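# Stow earphones in chest drawer and close it

## Task

Place the coiled earphones inside the small chest's open drawer, then push the drawer closed, with the chest still standing upright at the end.

## Robot and tools

Robot: two Franka FR3 seven-joint arms, left_arm and right_arm, each with a Robotiq 2F-140 parallel gripper. The left gripper's fingers are rigid. The right gripper's fingers can fold at a hinge. A grip using the outer quarter of the pads, near the tips, squeezes as set. A grip deeper toward the palm can wrap the part, hold it loosely or too hard, or let go later. A right fingertip pushed into a surface folds easily, so contact may go unnoticed and the next grip may fail. A pose sets the hand, not the elbow, so a big wrist turn can swing the arm.

Frame: one scene frame for all positions, targets and offsets. Its origin is at table-top height, midway between the arms' nominal bases. +z is up, +x points out over the table, and left_arm is on the +y side (camera image sides may differ). Calibrated bases: left_arm at (+0.045, +0.436, +0.036) m, right_arm at (+0.045, -0.295, +0.036) m, both nearly unrotated. end_effector_position is the point between the pads when they are closed. The gripper's +z runs along the fingers, and its y axis is the closing direction. Fingertips reach about 33 mm past that point at gaps up to 40 mm, and only about 9 mm past it when fully open. Printed poses may be off by a few centimetres.

execute_actions(actions, cameras): actions is a list of actions, and each action lasts 0.5 s. An action is up to 15 rows, one per 1/30 s step. If fewer rows are given, the last row repeats. Each row has 18 numbers in [-1, 1]. The first 9 are for left_arm: dx, dy, dz, rx, ry, rz, gripper position, force_limit, speed. The next 9 are the same for right_arm. dx..rz are offsets, not poses. They are measured along the scene axes from that arm's Hand target as it was when the action began, not from the previous row. 1.0 equals 0.6 m, or 180 degrees for rx, ry, rz, which together form one rotation vector turning about the hand position. Repeating an offset in a new action moves the hand further. Sending six zeros re-requests the current Hand target. Gripper position: +1 is fully open (140 mm), about -0.8 is where the pads meet, and -1 closes until blocked. force_limit -1..+1 gives roughly 14 N up to 58 N. A faster close adds force. speed -1..+1 gives about 30 to 250 mm/s. force_limit and speed start at +1. Always resend an arm's last gripper numbers to keep them unchanged, because 0 is a real command. cameras: list of names, ["all"], [] or null. Images come by default only with an empty actions list.

move(target, speed, blend, blocking, cameras): target is one 18-number row or a list of up to 15 rows, with the same layout and scale as above. Every row is an offset from the Hand targets at the start of the move, not from the previous row. The hands travel in straight lines, without avoiding obstacles, and finish together, within at most 10 s. speed is in m/s, 0.002 to 2, default 0.25, and can be one value or one per target. blend is in metres, a corner-rounding radius, with 0 meaning stop at each point. blocking=false returns after about 0.5 s while the motion continues. The result adds a line starting "move:" giving the ending (done, off_target, moving, held, fault) and any limits (paced = clipped, held = steps withheld).

wait(seconds 0 to 10) lets time pass with the last commands held. stop brakes a running move, though the fingers keep going. zoom_image(camera, region=[x0,y0,x1,y1]) enlarges part of the latest image, at most 504 by 504 px. Cameras: cam_high, cam_low, cam_left_wrist, cam_right_wrist, each 672x504. set_collision_behavior(contact_force_n = 20, 40 or 85) sets the contact force limit for both arms, starting at 20 N. It cannot be called during a move. clear_fault(arm) restarts an arm stopped by a torque or force fault. read_manual gives licence texts. finished_scene(scene) ends the scene irreversibly, so call it only when the goal already holds with the robot let go.

Controller: each step, the commanded pose is clipped to within 70 mm and 16 degrees of the measured hand. Hand target in results is the last commanded pose after clipping, and the next offsets start from it. The hand often stops a little short. Send the remaining gap as an offset. To stop pressing on something, command the target back past the hand.

Result lines: end_effector_position (m) and quat_wxyz; Hand target; Tool commands; object_status (0 moving, 1 blocked while opening, 2 blocked while closing, so likely holding, 3 reached the position or pads met); position_measured in counts (3 open, about 139 = 60 mm, 230 pads touching); joint torques, external torques and flange force (noisy estimates); Wrist depth in 7x7 cells in mm, with "-" for no value; and MOTOR HOT or fault lines. To grip, send position -1 and check for status 2. To grip harder, raise force_limit and nudge position to -0.98. To grip softer, reopen and close slowly.

Avoid: any outside force reaching 20 N or joint torque limits (waist and shoulder 20, upper arm roll and elbow 18, the wrist joints 12 N m), because this stops the arm. Also avoid joint range ends and overspeed, the grippers or arms touching each other (this can end the scene), hard hits, slamming the drawer or knocking the chest over, dropping the earphones or letting anything leave the table, squeezing hard on a part still resting on something, and fast swings with a load. Long stretched or loaded holds heat the motors and can brake an arm for 30 to 60 s. Loose objects may get an occasional small push.

Each tool is called after "Emit:" as name([rows], argument=value, ...), one row to a line, values as JSON.

## Session

Emit:
execute_actions(actions=[])

Emit:
zoom_image(camera="cam_high", region=[200, 130, 504, 358])

Scene clock: 0.00 s.
left_arm: end_effector_position=(+0.4368, +0.5803, +0.2752) position_measured=3 object_status=3 end_effector_quat_wxyz=(+0.682, +0.549, +0.406, +0.262) | right_arm: end_effector_position=(+0.5163, +0.1506, +0.3937) position_measured=3 object_status=3 end_effector_quat_wxyz=(-0.272, +0.827, +0.123, +0.476)
Joint positions: left_arm=[0.925 0.106 0.284 -2.718 -1.387 1.408 -0.582] | right_arm=[-0.273 -0.351 0.942 -2.659 -0.274 3.641 -0.706]
Joint velocities: within noise
Joint torques (N m): no reading
External joint torques (N m): no reading
Flange force (N): no reading
Wrist depth (mm): cam_left_wrist=[392 564 2269 3055 3015 3274 3637 / 422 633 2665 - 3757 - 3055 / 457 709 3819 - - 3370 - / 452 146 592 - - 152 123 / 105 535 567 - - - 109 / 609 539 577 - - - 105 / 790 512 - 601 - - -] | cam_right_wrist=[- - 2078 2646 2058 2416 2158 / 1916 2814 2711 2814 2365 1900 1647 / 2179 - 984 845 751 672 336 / 2003 138 817 717 641 312 123 / - 148 676 607 552 279 111 / - 646 580 532 489 255 236 / - 561 512 471 436 279 269]
Hand target: left_arm +0.4368, +0.5803, +0.2752; +0.682, +0.549, +0.406, +0.262 | right_arm +0.5163, +0.1506, +0.3937; -0.272, +0.827, +0.123, +0.476
Tool commands: left_gripper/position=+1.0 left_gripper/force_limit=+1.0 left_gripper/speed=+1.0 right_gripper/position=+1.0 right_gripper/force_limit=+1.0 right_gripper/speed=+1.0

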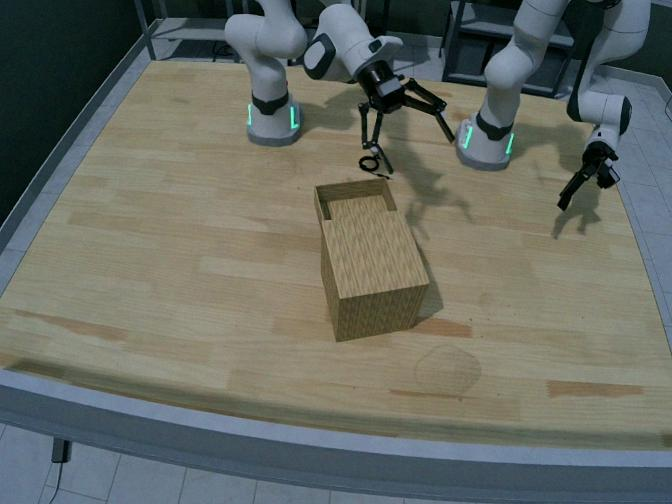

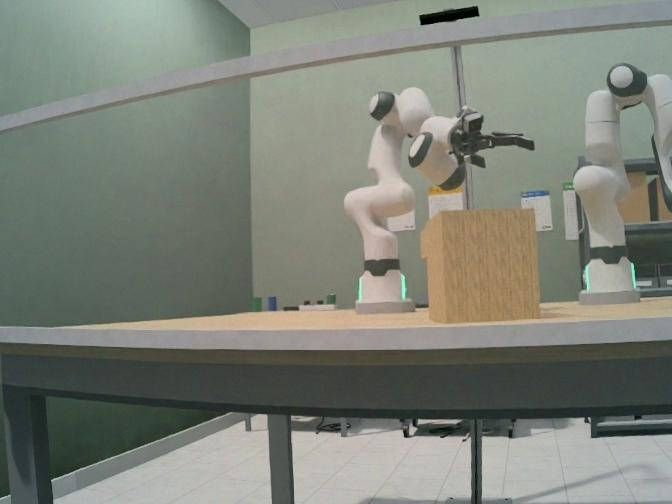

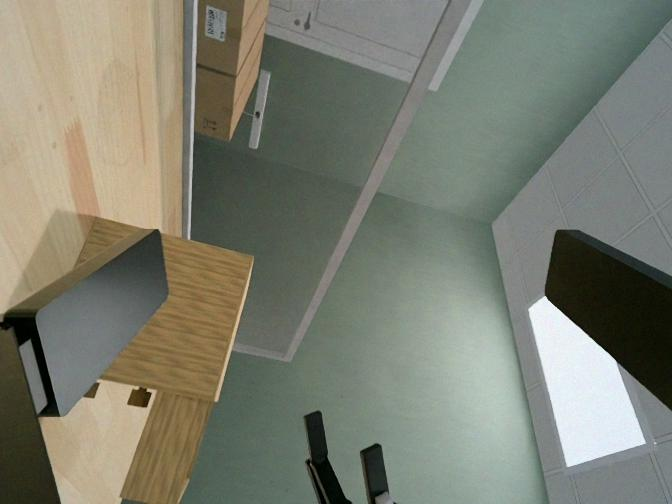

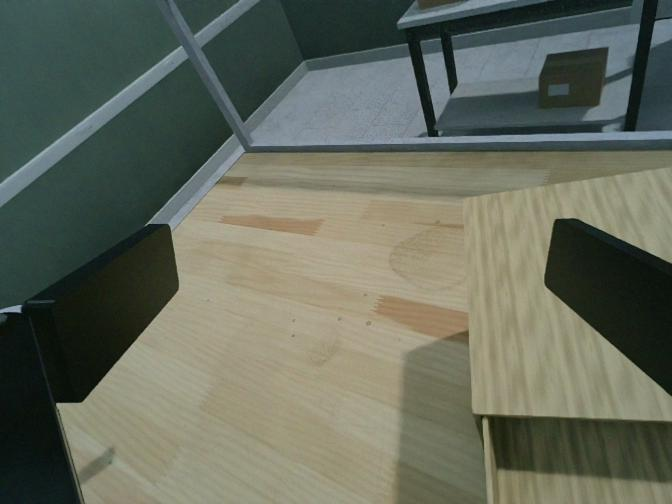

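Scaled by 1.658 from the camera's 672x504 image, which has a finer 960x720 frame.

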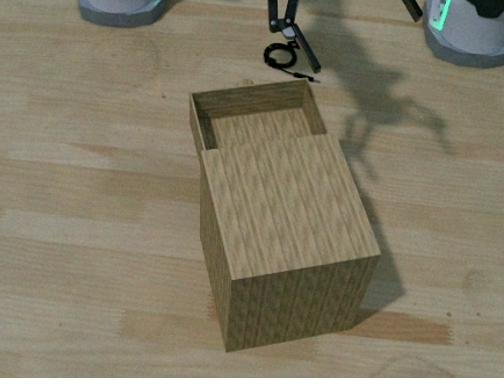

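Emit:
move([
  [-0.128, -0.5505, 0.2913, 0.6259, -0.1907, -0.5897, 1, 1, 1, 0.2883, -0.8667, 0, 0, 0, -0.2778, 1, 1, 1],
  [-0.3613, -0.8088, 0.2913, -0.2958, 0.5333, 0.501, 1, 1, 1, 0.2883, -0.8667, 0, 0, 0, -0.2778, 1, 1, 1],
], speed=0.45, blend=[0.05, 0], cameras=["cam_left_wrist", "cam_high"])

Scene clock: 85.73 s.
left_arm: end_effector_position=(+0.2183, +0.0949, +0.4508) position_measured=3 object_status=3 end_effector_quat_wxyz=(-0.001, -0.143, +0.990, +0.000) | right_arm: end_effector_position=(+0.6886, -0.3702, +0.3910) position_measured=3 object_status=3 end_effector_quat_wxyz=(-0.046, +0.803, -0.241, +0.543)
Joint positions: left_arm=[-0.469 -0.612 -0.448 -2.084 -0.254 1.521 0.448] | right_arm=[-1.001 -0.297 0.855 -2.67 -0.104 3.628 -0.88]
Joint velocities: left_arm=[0.001 -0.001 0 0 0 0.001 0.005] | right_arm=[within noise]
Joint torques (N m): left_arm=[-0.77 -7.68 7.82 22.56 1.05 2.82 0.26] | right_arm=[-0.49 -11.68 -4.83 20.43 1.4 3.57 -0.02]
External joint torques (N m): left_arm=[-0.73 -0.1 0.51 -0.28 0.32 0.3 0.26] | right_arm=[-0.58 -1.44 1.16 -0.35 -0.06 0.28 -0.01]
Flange force (N): left_arm=[-0.6 2.1 1.6] | right_arm=[0.0 0.0 0.0]
Wrist depth (mm): cam_left_wrist=[526 523 523 526 524 523 480 / 548 548 550 551 550 550 475 / 574 580 583 580 577 583 582 / 605 146 611 614 613 601 600 / 105 433 628 647 646 649 109 / 694 484 508 686 692 692 686 / 732 486 465 734 739 739 742] | cam_right_wrist=[403 2390 2390 1916 2390 2158 1684 / 2470 2340 1900 1985 2443 2201 686 / 1599 1588 2138 2097 2078 654 588 / 1555 149 2097 695 626 556 123 / - 137 674 601 549 503 111 / - 633 587 526 484 446 412 / - 556 509 469 437 406 388]
Hand target: left_arm +0.2201, +0.0950, +0.4500; +0.000, -0.140, +0.990, +0.000 | right_arm +0.6893, -0.3695, +0.3937; -0.045, +0.802, -0.238, +0.546
Off the commanded pose: left_arm 0.002 m, 0 deg | right_arm 0.003 m, 0 deg.
move: done
Images, in order (width x height): cam_high 672x504, cam_left_wrist 672x504.

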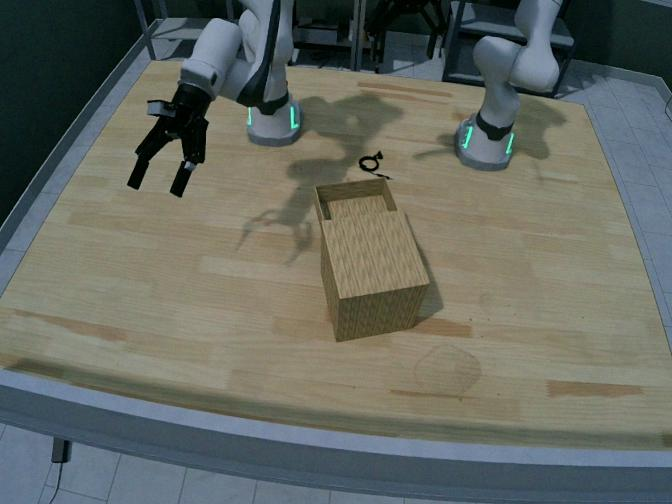

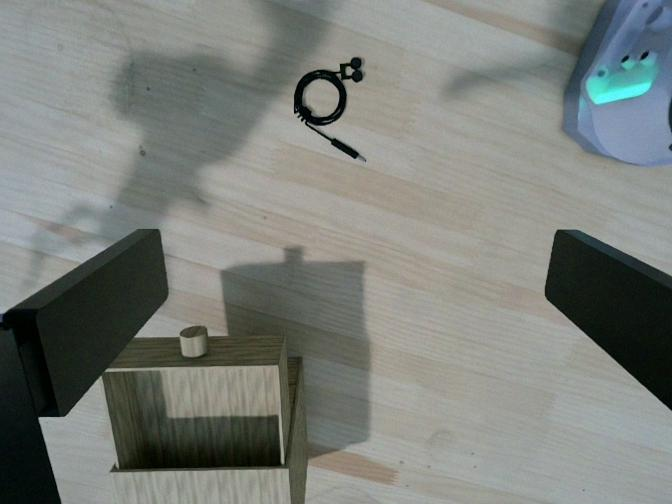

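Emit:
zoom_image(camera="cam_left_wrist", region=[240, 30, 440, 180])

Scaled by 2.520 from the camera's 672x504 image, which has a finer 960x720 frame.

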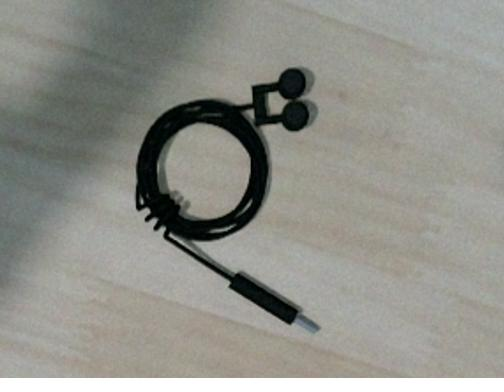

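Emit:
zoom_image(camera="cam_left_wrist", region=[70, 310, 330, 500])

Emit:
zoom_image(camera="cam_low", region=[150, 100, 500, 360])

Scaled by 1.938 from the camera's 672x504 image, which has a finer 960x720 frame.

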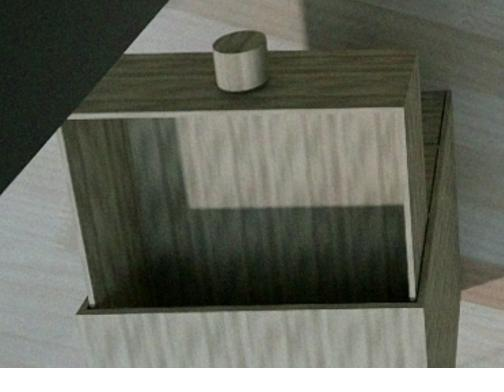

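This scene's latest camera images include none from cam_low. They are from: cam_high, cam_left_wrist. cam_low's image comes with the result of a call that names it in "cameras".

Emit:
move([
  [-0.0988, -0.0423, -0.5, 0, 0, -0.1389, -0.48, 1, 1, 0, 0, 0, 0, 0, 0, 1, 1, 1],
], speed=0.25, cameras=["cam_left_wrist"])

Scene clock: 160.97 s.
left_arm: end_effector_position=(+0.1600, +0.0696, +0.1507) position_measured=190 object_status=3 end_effector_quat_wxyz=(-0.001, +0.074, +0.997, +0.000) | right_arm: end_effector_position=(+0.6886, -0.3702, +0.3910) position_measured=3 object_status=3 end_effector_quat_wxyz=(-0.046, +0.803, -0.241, +0.543)
Joint positions: left_arm=[-0.657 -0.412 -0.661 -2.716 -0.356 2.351 0.718] | right_arm=[-1.001 -0.297 0.855 -2.67 -0.104 3.628 -0.88]
Joint velocities: left_arm=[0 0 0 0 -0.001 0.004 0.005] | right_arm=[within noise]
Joint torques (N m): left_arm=[-0.34 -11.29 5.49 20.09 0.84 2.79 0.27] | right_arm=[-0.45 -11.75 -4.82 20.43 1.41 3.55 0.03]
External joint torques (N m): left_arm=[-0.29 0.33 0.12 -0.47 0.31 0.31 0.27] | right_arm=[-0.4 -1.61 1.31 -0.29 -0.08 0.27 0.04]
Flange force (N): left_arm=[-0.6 0.7 2.1] | right_arm=[0.0 0.0 0.0]
Wrist depth (mm): cam_left_wrist=[251 251 251 252 252 252 253 / 264 264 263 262 264 265 265 / 277 278 275 279 279 279 279 / 294 295 292 289 161 296 296 / 308 85 91 310 91 95 307 / - 67 - 334 - 80 65 / - 65 - 357 - - 66] | cam_right_wrist=[417 2390 2316 1950 2814 - 643 / - 2615 1853 1933 2365 2117 688 / 1659 1647 2340 2158 2078 656 591 / 1577 149 2078 703 626 561 123 / - 127 654 599 550 501 111 / - 635 573 524 488 446 415 / - 552 511 470 433 405 391]
Hand target: left_arm +0.1608, +0.0696, +0.1500; +0.000, +0.078, +0.997, +0.000 | right_arm +0.6893, -0.3695, +0.3937; -0.045, +0.802, -0.238, +0.546
Off the commanded pose: left_arm 0.001 m, 0 deg | right_arm 0.003 m, 0 deg.
move: done
Images, in order (width x height): cam_left_wrist 672x504.

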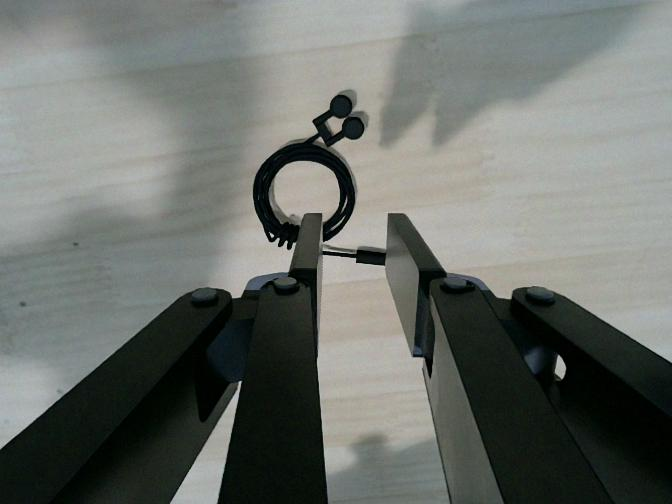

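Emit:
move([
  [-0.0032, -0.0038, -0.1583, 0, 0, 0, -0.48, 1, 1, 0, 0, 0, 0, 0, 0, 1, 1, 1],
], speed=0.15, cameras=["cam_left_wrist"])

Scene clock: 184.07 s.
left_arm: end_effector_position=(+0.1587, +0.0688, +0.0550) position_measured=190 object_status=3 end_effector_quat_wxyz=(-0.001, +0.079, +0.997, +0.001) | right_arm: end_effector_position=(+0.6886, -0.3702, +0.3910) position_measured=3 object_status=3 end_effector_quat_wxyz=(-0.046, +0.803, -0.241, +0.543)
Joint positions: left_arm=[-0.505 -0.085 -0.817 -2.775 -0.15 2.709 0.566] | right_arm=[-1.001 -0.297 0.855 -2.67 -0.104 3.628 -0.88]
Joint velocities: left_arm=[0.001 0 0.001 -0.001 0 0.001 -0.006] | right_arm=[within noise]
Joint torques (N m): left_arm=[0.05 -14.95 1.13 16.7 0.67 2.83 -0.15] | right_arm=[-0.43 -11.75 -4.83 20.44 1.4 3.55 -0.02]
External joint torques (N m): left_arm=[0.1 0.56 -0.2 0.16 0.35 0.33 -0.15] | right_arm=[-0.54 -1.54 1.14 -0.35 -0.05 0.26 -0.01]
Flange force (N): left_arm=[0.0 0.0 0.0] | right_arm=[0.0 0.0 0.0]
Wrist depth (mm): cam_left_wrist=[165 165 166 166 166 167 167 / 173 174 174 173 175 175 176 / 183 183 182 182 185 185 185 / 193 194 192 190 161 196 196 / 205 85 91 202 91 95 204 / - 67 - 220 - 80 65 / - 65 - 236 - - 66] | cam_right_wrist=[420 2292 2292 1853 - 1884 1588 / 1853 2390 1884 1967 2292 2058 684 / 1647 1599 2097 2097 2040 656 590 / 1588 149 2003 684 626 559 123 / - 127 654 607 542 503 111 / - 639 577 523 484 447 412 / - 557 512 469 433 401 392]
Hand target: left_arm +0.1589, +0.0674, +0.0550; +0.000, +0.078, +0.997, +0.000 | right_arm +0.6893, -0.3695, +0.3937; -0.045, +0.802, -0.238, +0.546
Off the commanded pose: left_arm 0.001 m, 0 deg | right_arm 0.003 m, 0 deg.
move: done
Images, in order (width x height): cam_left_wrist 672x504.

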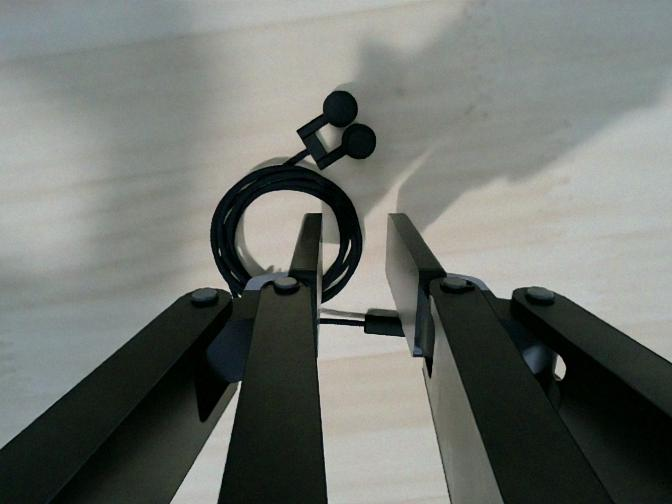

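Emit:
move([
  [-0.0005, -0.0033, -0.0217, 0, 0, 0, -0.48, 1, 1, 0, 0, 0, 0, 0, 0, 1, 1, 1],
  [-0.0005, -0.0033, -0.0325, 0, 0, 0, -0.48, 1, 1, 0, 0, 0, 0, 0, 0, 1, 1, 1],
], speed=[0.08, 0.03], cameras=["cam_left_wrist"])

Scene clock: 199.33 s.
left_arm: end_effector_position=(+0.1572, +0.0677, +0.0373) position_measured=190 object_status=3 end_effector_quat_wxyz=(-0.002, +0.088, +0.996, +0.003) | right_arm: end_effector_position=(+0.6886, -0.3702, +0.3910) position_measured=3 object_status=3 end_effector_quat_wxyz=(-0.046, +0.803, -0.241, +0.543)
Joint positions: left_arm=[-0.47 0.005 -0.822 -2.77 0.004 2.766 0.472] | right_arm=[-1.001 -0.297 0.855 -2.67 -0.104 3.628 -0.88]
Joint torques (N m): left_arm=[-0.38 -15.37 0.23 15.29 0.17 3.07 0.08] | right_arm=[-0.48 -11.73 -4.77 20.47 1.39 3.56 0.03]
External joint torques (N m): left_arm=[-0.32 1.51 0.37 -0.35 -0.1 0.58 0.08] | right_arm=[-0.55 -1.5 1.26 -0.34 -0.07 0.26 0.04]
External joint torques when the fault began: left_arm=[1.29 4.08 2.37 -1.46 0.26 1.03 -0.08]
Flange force (N): left_arm=[0.0 0.0 0.0] | right_arm=[0.0 0.0 0.0]
Flange force when the fault began (N): left_arm=[0.0 0.0 0.0]
Wrist depth (mm): cam_left_wrist=[149 150 150 150 151 151 152 / 157 157 157 157 159 159 159 / 165 166 164 164 167 168 168 / 175 175 172 171 161 177 178 / 184 85 91 185 91 95 185 / - 67 - 199 - 80 65 / - 65 - 213 - - 66] | cam_right_wrist=[406 2292 2390 1916 3269 2223 658 / 2268 2585 1900 1967 2390 2138 678 / 1588 1647 2292 2138 2078 660 591 / 1566 149 2097 690 630 559 123 / - 127 660 604 546 504 111 / - 632 576 526 481 446 411 / - 557 508 470 434 407 388]
Hand target: left_arm +0.1572, +0.0677, +0.0373; -0.002, +0.088, +0.996, +0.003 (not the last commanded pose) | right_arm +0.6893, -0.3695, +0.3937; -0.045, +0.802, -0.238, +0.546
Tool commands: left_gripper/position=-0.482353 left_gripper/force_limit=+1.0 left_gripper/speed=+1.0 right_gripper/position=+1.0 right_gripper/force_limit=+1.0 right_gripper/speed=+1.0
Off the commanded pose: left_arm 0.003 m, 1 deg | right_arm 0.003 m, 0 deg.
FORCE FAULT: contact force on the left arm reached its limit, and that arm stopped. The contact can be on any part of that arm, not only on its tool. That arm's remaining commands of this call were not run. That arm is still stopped at the end of this call. While its stop runs, that arm takes no new command, but execute_actions still moves its gripper.
CLEAR FAULT: the left arm stays stopped (Reflex) until you call clear_fault(arm="left_arm").
move: fault (left_arm)
Images, in order (width x height): cam_left_wrist 672x504.

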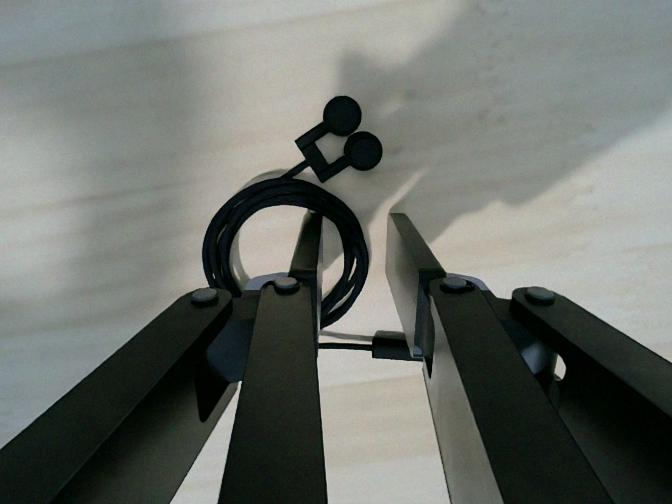

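Emit:
clear_fault(arm="left_arm")

Emit:
move([
  [0, 0, 0.0032, 0, 0, 0, -0.48, 1, 1, 0, 0, 0, 0, 0, 0, 1, 1, 1],
], speed=0.03)

Scene clock: 209.97 s.
left_arm: end_effector_position=(+0.1572, +0.0677, +0.0373) position_measured=190 object_status=3 end_effector_quat_wxyz=(-0.002, +0.088, +0.996, +0.003) | right_arm: end_effector_position=(+0.6886, -0.3702, +0.3910) position_measured=3 object_status=3 end_effector_quat_wxyz=(-0.046, +0.803, -0.241, +0.543)
Joint positions: left_arm=[-0.47 0.005 -0.822 -2.77 0.004 2.766 0.472] | right_arm=[-1.001 -0.297 0.855 -2.67 -0.104 3.628 -0.88]
Joint torques (N m): left_arm=[-0.38 -15.41 0.29 15.21 0.18 3.05 0.06] | right_arm=[-0.44 -11.72 -4.84 20.4 1.4 3.55 0.04]
External joint torques (N m): left_arm=[-0.35 1.44 0.4 -0.5 -0.08 0.55 0.06] | right_arm=[-0.41 -1.54 1.29 -0.37 -0.09 0.26 0.04]
Flange force (N): left_arm=[0.0 0.0 0.0] | right_arm=[0.0 0.0 0.0]
Wrist depth (mm): cam_left_wrist=[149 150 150 151 151 151 152 / 157 157 157 157 159 159 159 / 165 166 165 163 167 168 168 / 175 175 172 171 161 177 178 / 185 85 91 185 91 95 185 / - 67 - 199 - 80 65 / - 65 - 213 - - 66] | cam_right_wrist=[397 2246 2390 1868 3768 2158 654 / - 2585 1868 1985 2416 2158 688 / 1684 1647 2158 2158 2078 658 598 / 1544 149 2097 668 632 561 123 / - 128 668 602 549 500 111 / - 643 580 524 486 447 410 / - 556 508 464 433 403 388]
Hand target: left_arm +0.1572, +0.0677, +0.0373; -0.002, +0.088, +0.996, +0.003 (not the last commanded pose) | right_arm +0.6893, -0.3695, +0.3937; -0.045, +0.802, -0.238, +0.546
Tool commands: left_gripper/position=-0.482353 left_gripper/force_limit=+1.0 left_gripper/speed=+1.0 right_gripper/position=+1.0 right_gripper/force_limit=+1.0 right_gripper/speed=+1.0
Off the commanded pose: left_arm 0.003 m, 1 deg | right_arm 0.003 m, 0 deg.
FORCE FAULT, CONTINUED: the left arm's stop, for the force fault that an earlier result reported, is over. The call counts as one of the actions that you can send in this scene. That arm's target is now where it stood when the stop ended, not its last command. That arm accepts commands again.
CLEAR FAULT: your call cleared the left arm's force fault. If the contact force or a joint's load stays at its limit, that arm stops again.

Scene clock: 210.80 s.
left_arm: end_effector_position=(+0.1576, +0.0672, +0.0388) position_measured=190 object_status=3 end_effector_quat_wxyz=(-0.002, +0.086, +0.996, +0.002) | right_arm: end_effector_position=(+0.6886, -0.3702, +0.3910) position_measured=3 object_status=3 end_effector_quat_wxyz=(-0.046, +0.803, -0.241, +0.543)
Joint positions: left_arm=[-0.471 -0.002 -0.823 -2.77 -0.011 2.764 0.479] | right_arm=[-1.001 -0.297 0.855 -2.67 -0.104 3.628 -0.88]
Joint velocities: left_arm=[-0.001 0.001 -0.001 0 -0.001 -0.001 0.007] | right_arm=[within noise]
Joint torques (N m): left_arm=[-0.76 -17.41 -0.03 15.46 -0.25 2.3 0.37] | right_arm=[-0.51 -11.7 -4.73 20.49 1.39 3.56 0.01]
External joint torques (N m): left_arm=[-0.69 -0.67 0.01 -0.32 -0.53 -0.2 0.37] | right_arm=[-0.56 -1.5 1.29 -0.26 -0.07 0.27 0.01]
Flange force (N): left_arm=[0.0 0.0 0.0] | right_arm=[0.0 0.0 0.0]
Wrist depth (mm): cam_left_wrist=[151 151 151 152 152 153 153 / 159 159 159 158 160 160 161 / 167 167 166 166 169 169 170 / 176 177 173 172 162 178 179 / 187 85 91 185 91 94 186 / - 67 - 201 - 80 65 / - 65 - 214 - - 66] | cam_right_wrist=[409 2365 2365 1853 2779 2887 1623 / 2925 2555 1900 1950 2470 2201 693 / 1671 1599 2292 2058 2117 654 591 / 1566 149 2138 699 632 560 123 / - 128 664 606 549 501 111 / - 632 576 529 485 448 414 / - 557 511 467 432 404 389]
Hand target: left_arm +0.1572, +0.0677, +0.0392; -0.002, +0.088, +0.996, +0.003 | right_arm +0.6893, -0.3695, +0.3937; -0.045, +0.802, -0.238, +0.546
Off the commanded pose: left_arm 0.001 m, 0 deg | right_arm 0.003 m, 0 deg.
move: done

Emit:
execute_actions([
  [[0,0,0,0,0,0,-1,-1,-1,0,0,0,0,0,0,1,1,1]],
  [[0,0,0,0,0,0,-1,-1,-1,0,0,0,0,0,0,1,1,1]],
], cameras=["cam_left_wrist"])

Scene clock: 216.27 s.
left_arm: end_effector_position=(+0.1578, +0.0671, +0.0391) position_measured=223 object_status=2 end_effector_quat_wxyz=(-0.002, +0.087, +0.996, +0.002) | right_arm: end_effector_position=(+0.6886, -0.3702, +0.3910) position_measured=3 object_status=3 end_effector_quat_wxyz=(-0.046, +0.803, -0.241, +0.543)
Joint positions: left_arm=[-0.471 -0.003 -0.823 -2.77 -0.011 2.763 0.481] | right_arm=[-1.001 -0.297 0.855 -2.67 -0.104 3.628 -0.88]
Joint torques (N m): left_arm=[-0.79 -16.77 0.05 15.25 -0.27 2.37 0.24] | right_arm=[-0.45 -11.68 -4.76 20.43 1.4 3.57 -0.02]
External joint torques (N m): left_arm=[-0.75 0.01 0.05 -0.57 -0.54 -0.13 0.24] | right_arm=[-0.51 -1.44 1.28 -0.38 -0.07 0.27 -0.01]
External joint torques at the end of the 1st action: left_arm=[-0.7 -0.67 0.04 -0.33 -0.53 -0.14 0.3] | right_arm=[-0.38 -1.52 1.34 -0.33 -0.09 0.28 0]
Flange force (N): left_arm=[0.0 0.0 0.0] | right_arm=[0.0 0.0 0.0]
Flange force at the end of the 1st action (N): left_arm=[0.0 0.0 0.0] | right_arm=[0.0 0.0 0.0]
Wrist depth (mm): cam_left_wrist=[151 151 152 152 152 153 153 / 158 159 159 158 160 160 161 / 167 167 166 165 169 169 170 / 177 177 176 136 177 179 179 / 187 186 91 85 91 98 188 / - - - - - - 64 / - - - - - - 63] | cam_right_wrist=[408 2268 2292 1916 2850 2615 1482 / 2646 2498 1900 1967 2340 2138 664 / 1588 1659 2078 2158 1884 660 596 / 1523 149 2158 697 630 559 123 / - 128 660 602 550 502 111 / - 637 579 527 484 449 412 / - 564 509 469 432 403 389]
Hand target: left_arm +0.1572, +0.0677, +0.0392; -0.002, +0.088, +0.996, +0.003 | right_arm +0.6893, -0.3695, +0.3937; -0.045, +0.802, -0.238, +0.546
Off the commanded pose: left_arm 0.001 m, 0 deg | right_arm 0.003 m, 0 deg.
Images, in order (width x height): cam_left_wrist 672x504.

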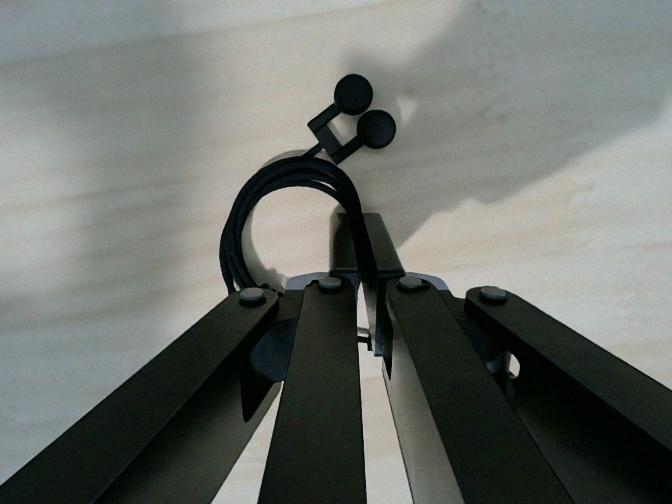

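Emit:
move([
  [0, 0, 0.1667, 0, 0, 0, -1, -1, -1, 0, 0, 0, 0, 0, 0, 1, 1, 1],
], speed=0.1, cameras=["cam_low", "cam_left_wrist", "cam_high"])

Scene clock: 238.30 s.
left_arm: end_effector_position=(+0.1573, +0.0670, +0.1387) position_measured=223 object_status=2 end_effector_quat_wxyz=(-0.002, +0.085, +0.996, +0.002) | right_arm: end_effector_position=(+0.6886, -0.3702, +0.3910) position_measured=3 object_status=3 end_effector_quat_wxyz=(-0.046, +0.803, -0.241, +0.543)
Joint positions: left_arm=[-0.671 -0.365 -0.659 -2.719 -0.331 2.393 0.711] | right_arm=[-1.001 -0.297 0.855 -2.67 -0.104 3.628 -0.88]
Joint velocities: left_arm=[0 0 -0.001 0.001 0 -0.002 0.007] | right_arm=[within noise]
Joint torques (N m): left_arm=[-0.81 -13.26 5.64 19.97 0.41 2.35 0.24] | right_arm=[-0.44 -11.68 -4.8 20.45 1.4 3.56 -0.03]
External joint torques (N m): left_arm=[-0.7 -0.55 0.92 -0.28 -0.1 -0.13 0.24] | right_arm=[-0.51 -1.49 1.23 -0.32 -0.06 0.27 -0.02]
Flange force (N): left_arm=[2.1 5.5 -3.4] | right_arm=[0.0 0.0 0.0]
Wrist depth (mm): cam_left_wrist=[240 240 240 241 241 241 242 / 252 252 253 253 253 254 255 / 266 265 261 260 267 269 268 / 282 280 278 123 279 283 284 / 298 294 91 85 91 98 301 / - - - - - - 64 / - - - - - - 63] | cam_right_wrist=[417 2268 2390 1837 2498 2158 648 / 3004 2443 1967 1967 2340 2138 678 / 1684 1623 2138 2158 2158 664 590 / 1577 149 2097 699 630 561 123 / - 137 654 602 550 502 111 / - 635 582 529 484 446 412 / - 554 506 471 432 406 390]
Hand target: left_arm +0.1572, +0.0677, +0.1392; -0.002, +0.088, +0.996, +0.003 | right_arm +0.6893, -0.3695, +0.3937; -0.045, +0.802, -0.238, +0.546
Off the commanded pose: left_arm 0.001 m, 0 deg | right_arm 0.003 m, 0 deg.
move: done
Images, in order (width x height): cam_high 672x504, cam_low 672x504, cam_left_wrist 672x504.

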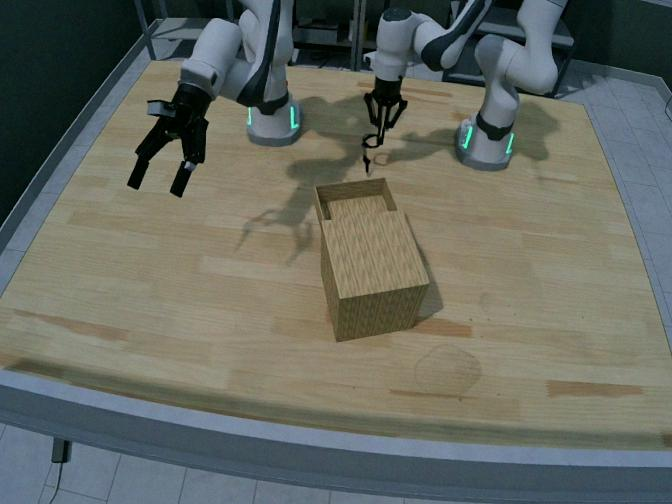

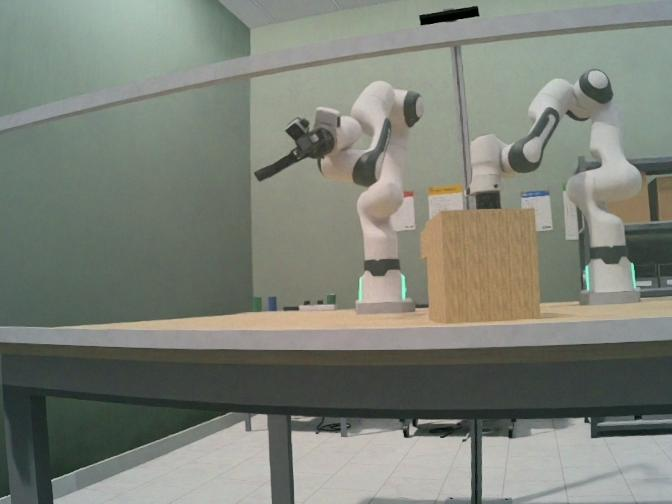

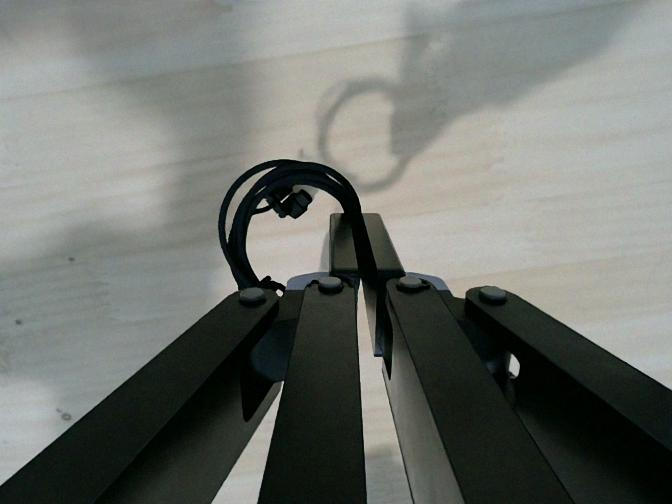

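Emit:
move([
  [0.1047, -0.0195, 0.3847, 0, 0, 0.1667, -1, -1, -1, 0, 0, 0, 0, 0, 0, 1, 1, 1],
  [0.6055, -0.1112, 0.4013, 0, 0, 0.4722, -1, -1, -1, 0, 0, 0, 0, 0, 0, 1, 1, 1],
], speed=0.25, blend=[0.08, 0], cameras=["cam_left_wrist", "cam_high", "cam_low"])

Scene clock: 251.53 s.
left_arm: end_effector_position=(+0.5203, +0.0000, +0.3807) position_measured=223 object_status=2 end_effector_quat_wxyz=(-0.004, -0.605, +0.796, -0.001) | right_arm: end_effector_position=(+0.6886, -0.3702, +0.3910) position_measured=3 object_status=3 end_effector_quat_wxyz=(-0.046, +0.803, -0.241, +0.543)
Joint positions: left_arm=[-0.257 0.33 -0.624 -1.374 0.183 1.646 -0.578] | right_arm=[-1.001 -0.297 0.855 -2.67 -0.104 3.628 -0.88]
Joint velocities: left_arm=[-0.001 -0.001 0 0 0 -0.001 -0.006] | right_arm=[within noise]
Joint torques (N m): left_arm=[-0.77 -37.46 -4.56 24.46 0.67 2.49 -0.17] | right_arm=[-0.42 -11.7 -4.8 20.52 1.4 3.55 0.03]
External joint torques (N m): left_arm=[-0.63 1 1.04 0.51 -0.07 -0.12 -0.17] | right_arm=[-0.44 -1.44 1.29 -0.32 -0.08 0.25 0.04]
Flange force (N): left_arm=[4.6 -7.8 -2.8] | right_arm=[0.0 0.0 0.0]
Wrist depth (mm): cam_left_wrist=[451 453 457 455 461 461 468 / 475 474 473 339 478 487 488 / 496 491 279 351 361 512 514 / 514 298 295 123 370 543 542 / 313 311 91 85 91 98 579 / - - - - - - 64 / - - - - - - 63] | cam_right_wrist=[- 2316 2340 1853 2585 - - / 2365 2555 1900 1967 2390 2201 684 / 1697 1555 2390 2158 2097 656 593 / 1472 149 2040 690 630 567 123 / - 137 652 599 542 503 111 / - 632 579 528 489 448 413 / - 557 511 467 433 404 390]
Hand target: left_arm +0.5205, +0.0010, +0.3800; -0.004, -0.608, +0.794, +0.000 | right_arm +0.6893, -0.3695, +0.3937; -0.045, +0.802, -0.238, +0.546
Off the commanded pose: left_arm 0.001 m, 0 deg | right_arm 0.003 m, 0 deg.
move: done
Images, in order (width x height): cam_high 672x504, cam_low 672x504, cam_left_wrist 672x504.

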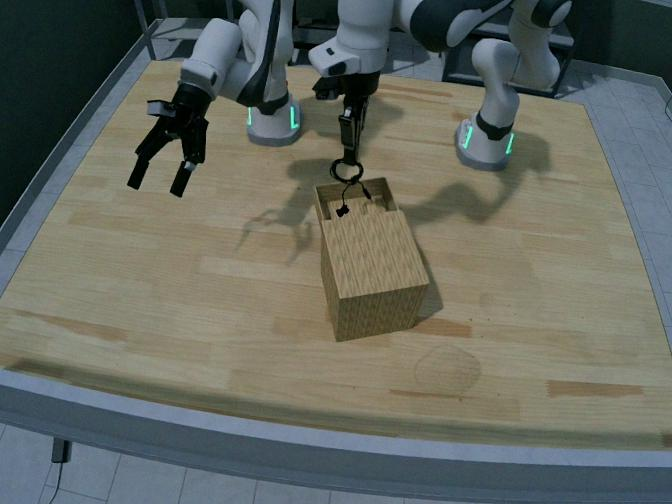

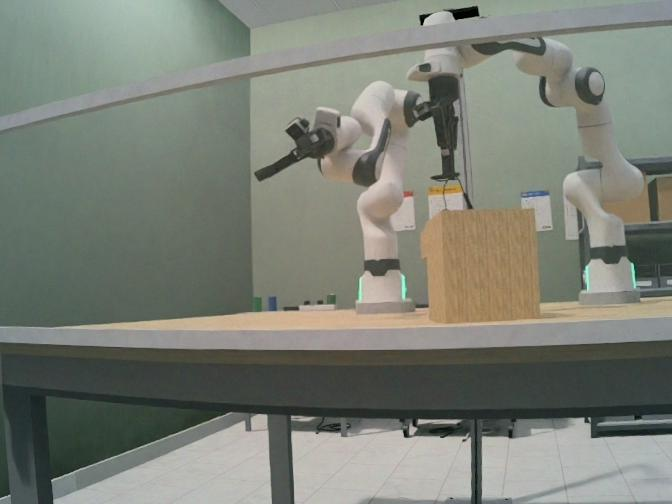

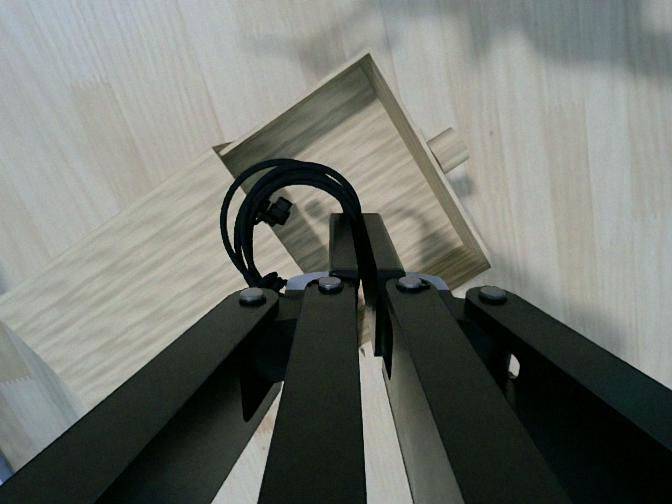

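Emit:
zoom_image(camera="cam_left_wrist", region=[200, 30, 500, 300])

Emit:
zoom_image(camera="cam_high", region=[290, 130, 440, 250])

Scaled by 1.680 from the camera's 672x504 image, which has a finer 960x720 frame.

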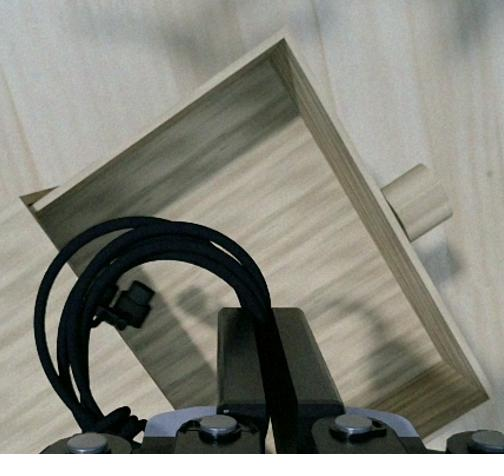

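Scaled by 3.360 from the camera's 672x504 image, which has a finer 960x720 frame.

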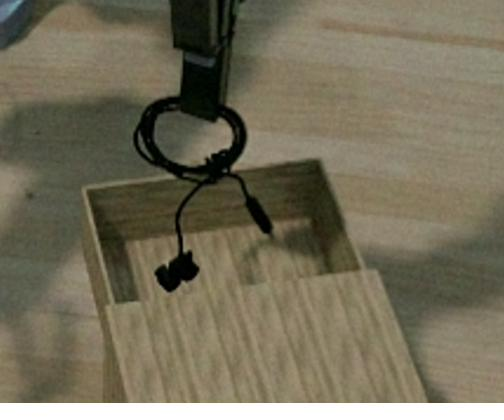

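Emit:
move([
  [0, 0.0243, -0.025, 0, 0, -0.3172, -1, -1, -1, 0, 0, 0, 0, 0, 0, 1, 1, 1],
], speed=0.3, cameras=["cam_left_wrist", "cam_high"])

Scene clock: 278.47 s.
left_arm: end_effector_position=(+0.5192, +0.0157, +0.3659) position_measured=223 object_status=2 end_effector_quat_wxyz=(-0.004, -0.158, +0.987, +0.002) | right_arm: end_effector_position=(+0.6886, -0.3702, +0.3910) position_measured=3 object_status=3 end_effector_quat_wxyz=(-0.046, +0.803, -0.241, +0.543)
Joint positions: left_arm=[0.015 0.369 -0.939 -1.454 0.292 1.666 0.352] | right_arm=[-1.001 -0.297 0.855 -2.67 -0.104 3.628 -0.88]
Joint velocities: left_arm=[0.001 -0.001 0 -0.001 -0.002 0 0.005] | right_arm=[within noise]
Joint torques (N m): left_arm=[-0.01 -32.58 -8.62 23.01 1.03 2.84 0.31] | right_arm=[-0.47 -11.72 -4.76 20.48 1.4 3.56 0.01]
External joint torques (N m): left_arm=[0.11 0.78 0.25 -0.28 0.32 0.35 0.31] | right_arm=[-0.53 -1.54 1.27 -0.27 -0.07 0.27 0.02]
Flange force (N): left_arm=[-1.4 -1.2 1.5] | right_arm=[0.0 0.0 0.0]
Wrist depth (mm): cam_left_wrist=[444 445 446 442 445 449 452 / 464 464 331 328 331 465 474 / 487 488 177 336 343 492 499 / 516 514 292 122 352 520 524 / 543 533 91 85 91 98 550 / - - - - - - 64 / - - - - - - 63] | cam_right_wrist=[411 2292 2390 1884 2779 - - / 2078 2340 1884 1933 2416 2201 678 / 1750 1588 2340 2138 2117 662 591 / 1566 149 2058 699 626 560 123 / - 137 664 602 546 501 111 / - 630 573 529 485 450 411 / - 557 506 470 436 406 389]
Hand target: left_arm +0.5205, +0.0156, +0.3650; -0.003, -0.154, +0.988, +0.002 | right_arm +0.6893, -0.3695, +0.3937; -0.045, +0.802, -0.238, +0.546
Off the commanded pose: left_arm 0.002 m, 0 deg | right_arm 0.003 m, 0 deg.
move: done
Images, in order (width x height): cam_high 672x504, cam_left_wrist 672x504.

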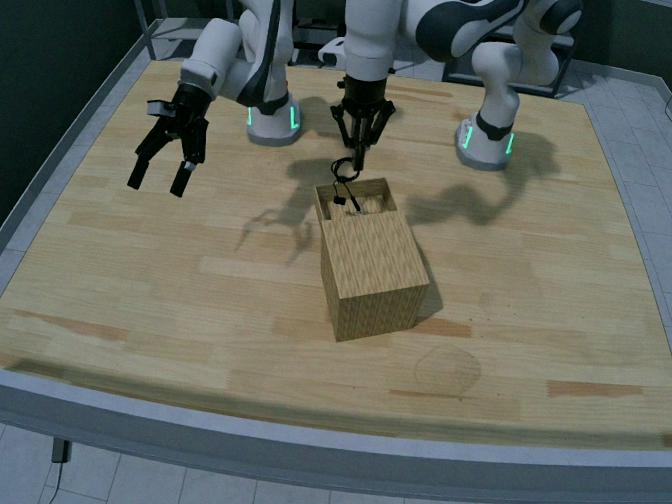

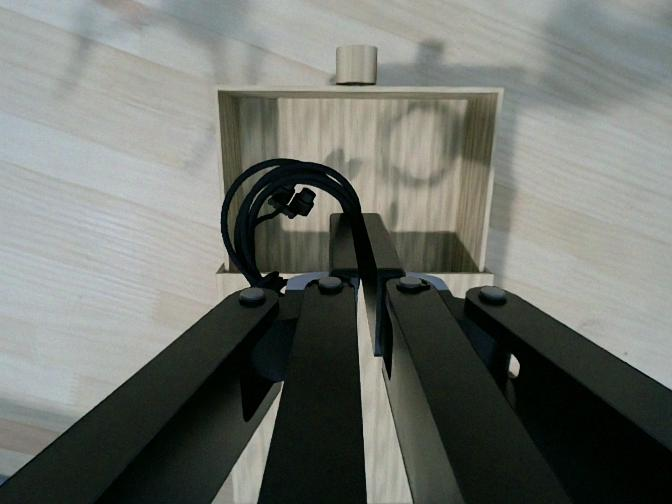

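Emit:
move([
  [-0.0158, -0.005, -0.1083, 0, 0, 0, -1, -1, -1, 0, 0, 0, 0, 0, 0, 1, 1, 1],
  [-0.0158, -0.005, -0.2583, 0, 0, 0, -1, -1, -1, 0, 0, 0, 0, 0, 0, 1, 1, 1],
], speed=[0.15, 0.1], blend=[0.02, 0], cameras=["cam_left_wrist", "cam_high"])

Scene clock: 295.50 s.
left_arm: end_effector_position=(+0.5098, +0.0132, +0.2099) position_measured=223 object_status=2 end_effector_quat_wxyz=(-0.005, -0.152, +0.988, +0.003) | right_arm: end_effector_position=(+0.6886, -0.3702, +0.3910) position_measured=3 object_status=3 end_effector_quat_wxyz=(-0.046, +0.803, -0.241, +0.543)
Joint positions: left_arm=[0.016 0.427 -0.88 -1.788 0.359 2.032 0.298] | right_arm=[-1.001 -0.297 0.855 -2.67 -0.104 3.628 -0.88]
Joint velocities: left_arm=[0 0 0.001 0 0.002 0.004 -0.004] | right_arm=[within noise]
Joint torques (N m): left_arm=[-0.7 -33.86 -9.65 22.62 0.79 2.74 -0.08] | right_arm=[-0.45 -11.76 -4.73 20.49 1.39 3.56 -0.02]
External joint torques (N m): left_arm=[-0.73 0.43 0.58 -0.31 0.15 0.24 -0.08] | right_arm=[-0.49 -1.58 1.33 -0.28 -0.08 0.27 -0.01]
Flange force (N): left_arm=[-0.5 -2.9 2.3] | right_arm=[0.0 0.0 0.0]
Wrist depth (mm): cam_left_wrist=[302 303 304 128 303 306 308 / 130 159 180 158 181 181 147 / 130 168 183 185 186 188 147 / 347 168 194 136 195 195 147 / 371 156 91 85 91 98 162 / - - - - - - 64 / - - - - - - 63] | cam_right_wrist=[419 2292 2365 1853 2925 2555 583 / 2555 2201 1950 1950 2390 2003 682 / 1697 1611 2078 2246 2138 666 594 / 1611 149 2021 703 630 561 123 / - 128 668 606 549 498 111 / - 646 577 527 482 446 414 / - 556 503 470 433 404 389]
Hand target: left_arm +0.5110, +0.0126, +0.2100; -0.003, -0.154, +0.988, +0.002 | right_arm +0.6893, -0.3695, +0.3937; -0.045, +0.802, -0.238, +0.546
Off the commanded pose: left_arm 0.001 m, 0 deg | right_arm 0.003 m, 0 deg.
move: done
Images, in order (width x height): cam_high 672x504, cam_left_wrist 672x504.

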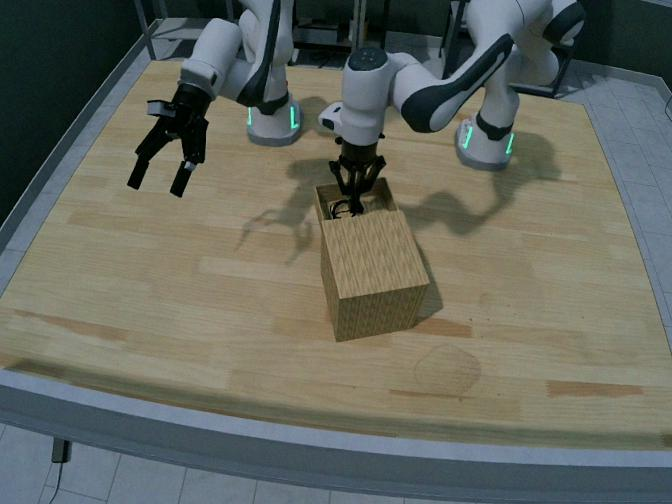

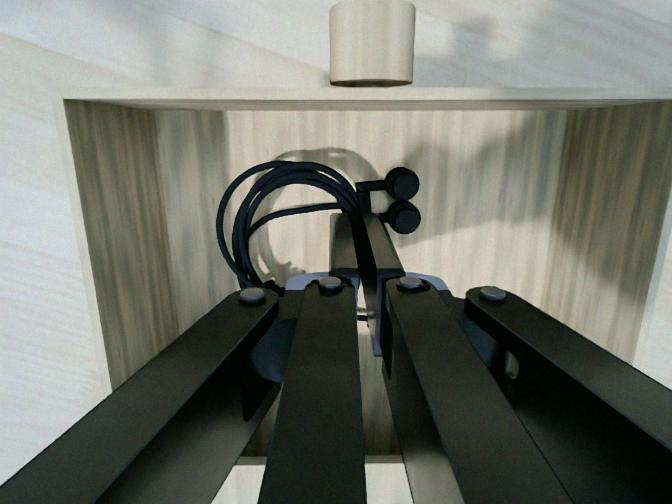

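Emit:
zoom_image(camera="cam_left_wrist", region=[200, 140, 460, 350])

Emit:
zoom_image(camera="cam_high", region=[300, 160, 420, 240])

Scaled by 1.938 from the camera's 672x504 image, which has a finer 960x720 frame.

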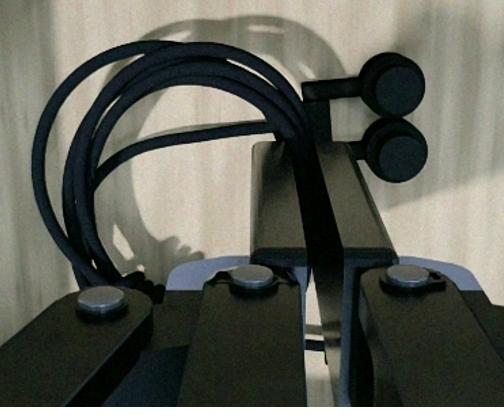

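Scaled by 4.200 from the camera's 672x504 image, which has a finer 960x720 frame.

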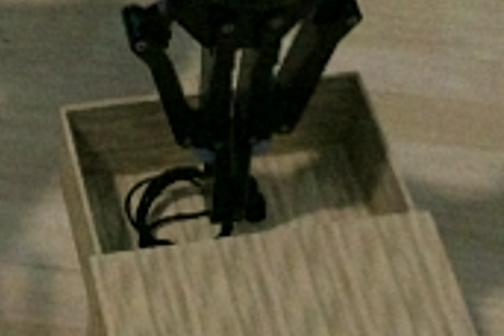

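Emit:
move([
  [0, 0, -0.0183, 0, 0, 0, -1, -1, -1, 0, 0, 0, 0, 0, 0, 1, 1, 1],
  [0, 0, -0.0183, 0, 0, 0, -0.59, 0, -1, 0, 0, 0, 0, 0, 0, 1, 1, 1],
  [0, 0, 0.05, 0, 0, 0, -0.59, 0, -1, 0, 0, 0, 0, 0, 0, 1, 1, 1],
], speed=[0.04, 0.04, 0.06], cameras=["cam_left_wrist", "cam_high"])

Scene clock: 325.57 s.
left_arm: end_effector_position=(+0.5117, +0.0124, +0.2391) position_measured=204 object_status=3 end_effector_quat_wxyz=(-0.002, -0.156, +0.988, +0.002) | right_arm: end_effector_position=(+0.6886, -0.3702, +0.3910) position_measured=3 object_status=3 end_effector_quat_wxyz=(-0.046, +0.803, -0.241, +0.543)
Joint positions: left_arm=[0.025 0.396 -0.896 -1.75 0.334 1.979 0.307] | right_arm=[-1.001 -0.297 0.855 -2.67 -0.104 3.628 -0.88]
Joint velocities: left_arm=[0.001 0 0 -0.001 0 -0.004 0.003] | right_arm=[within noise]
Joint torques (N m): left_arm=[0.04 -33.04 -9.12 23.65 0.27 2.37 0.26] | right_arm=[-0.44 -11.65 -4.75 20.47 1.41 3.57 0.01]
External joint torques (N m): left_arm=[0.19 0.43 0.62 0.4 -0.4 -0.14 0.26] | right_arm=[-0.51 -1.45 1.26 -0.24 -0.05 0.28 0.02]
Flange force (N): left_arm=[-2.1 -2.0 -0.7] | right_arm=[0.0 0.0 0.0]
Wrist depth (mm): cam_left_wrist=[327 329 331 324 328 331 332 / 345 175 207 208 208 207 175 / 364 175 213 212 214 213 175 / 383 191 224 215 223 222 383 / 406 85 91 234 91 95 405 / - 67 - 175 - 79 64 / - - - 182 - - 65] | cam_right_wrist=[1884 2292 2443 1933 2814 - - / - 2555 1868 1950 2585 2117 684 / 1599 1623 2292 2158 2078 664 596 / 1588 149 2078 695 632 564 123 / - 127 666 599 549 501 111 / - 633 579 526 483 447 414 / - 560 510 466 433 403 392]
Hand target: left_arm +0.5110, +0.0126, +0.2400; -0.003, -0.154, +0.988, +0.002 | right_arm +0.6893, -0.3695, +0.3937; -0.045, +0.802, -0.238, +0.546
Off the commanded pose: left_arm 0.001 m, 0 deg | right_arm 0.003 m, 0 deg.
move: done
Images, in order (width x height): cam_high 672x504, cam_left_wrist 672x504.

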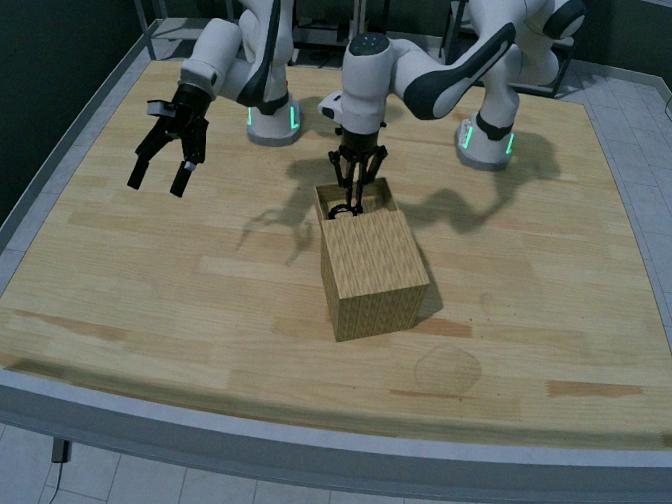

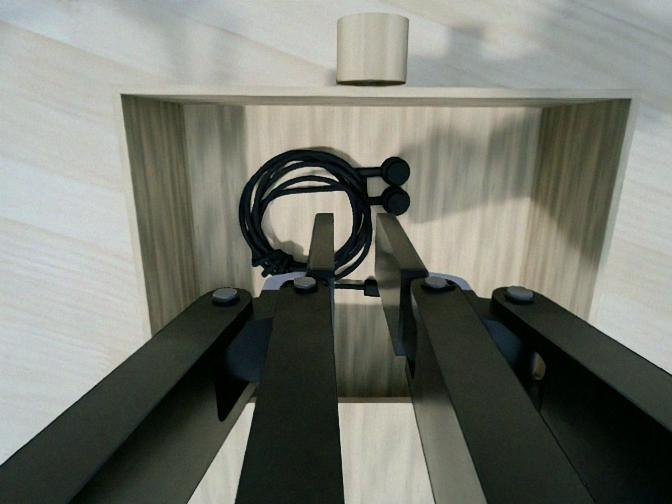

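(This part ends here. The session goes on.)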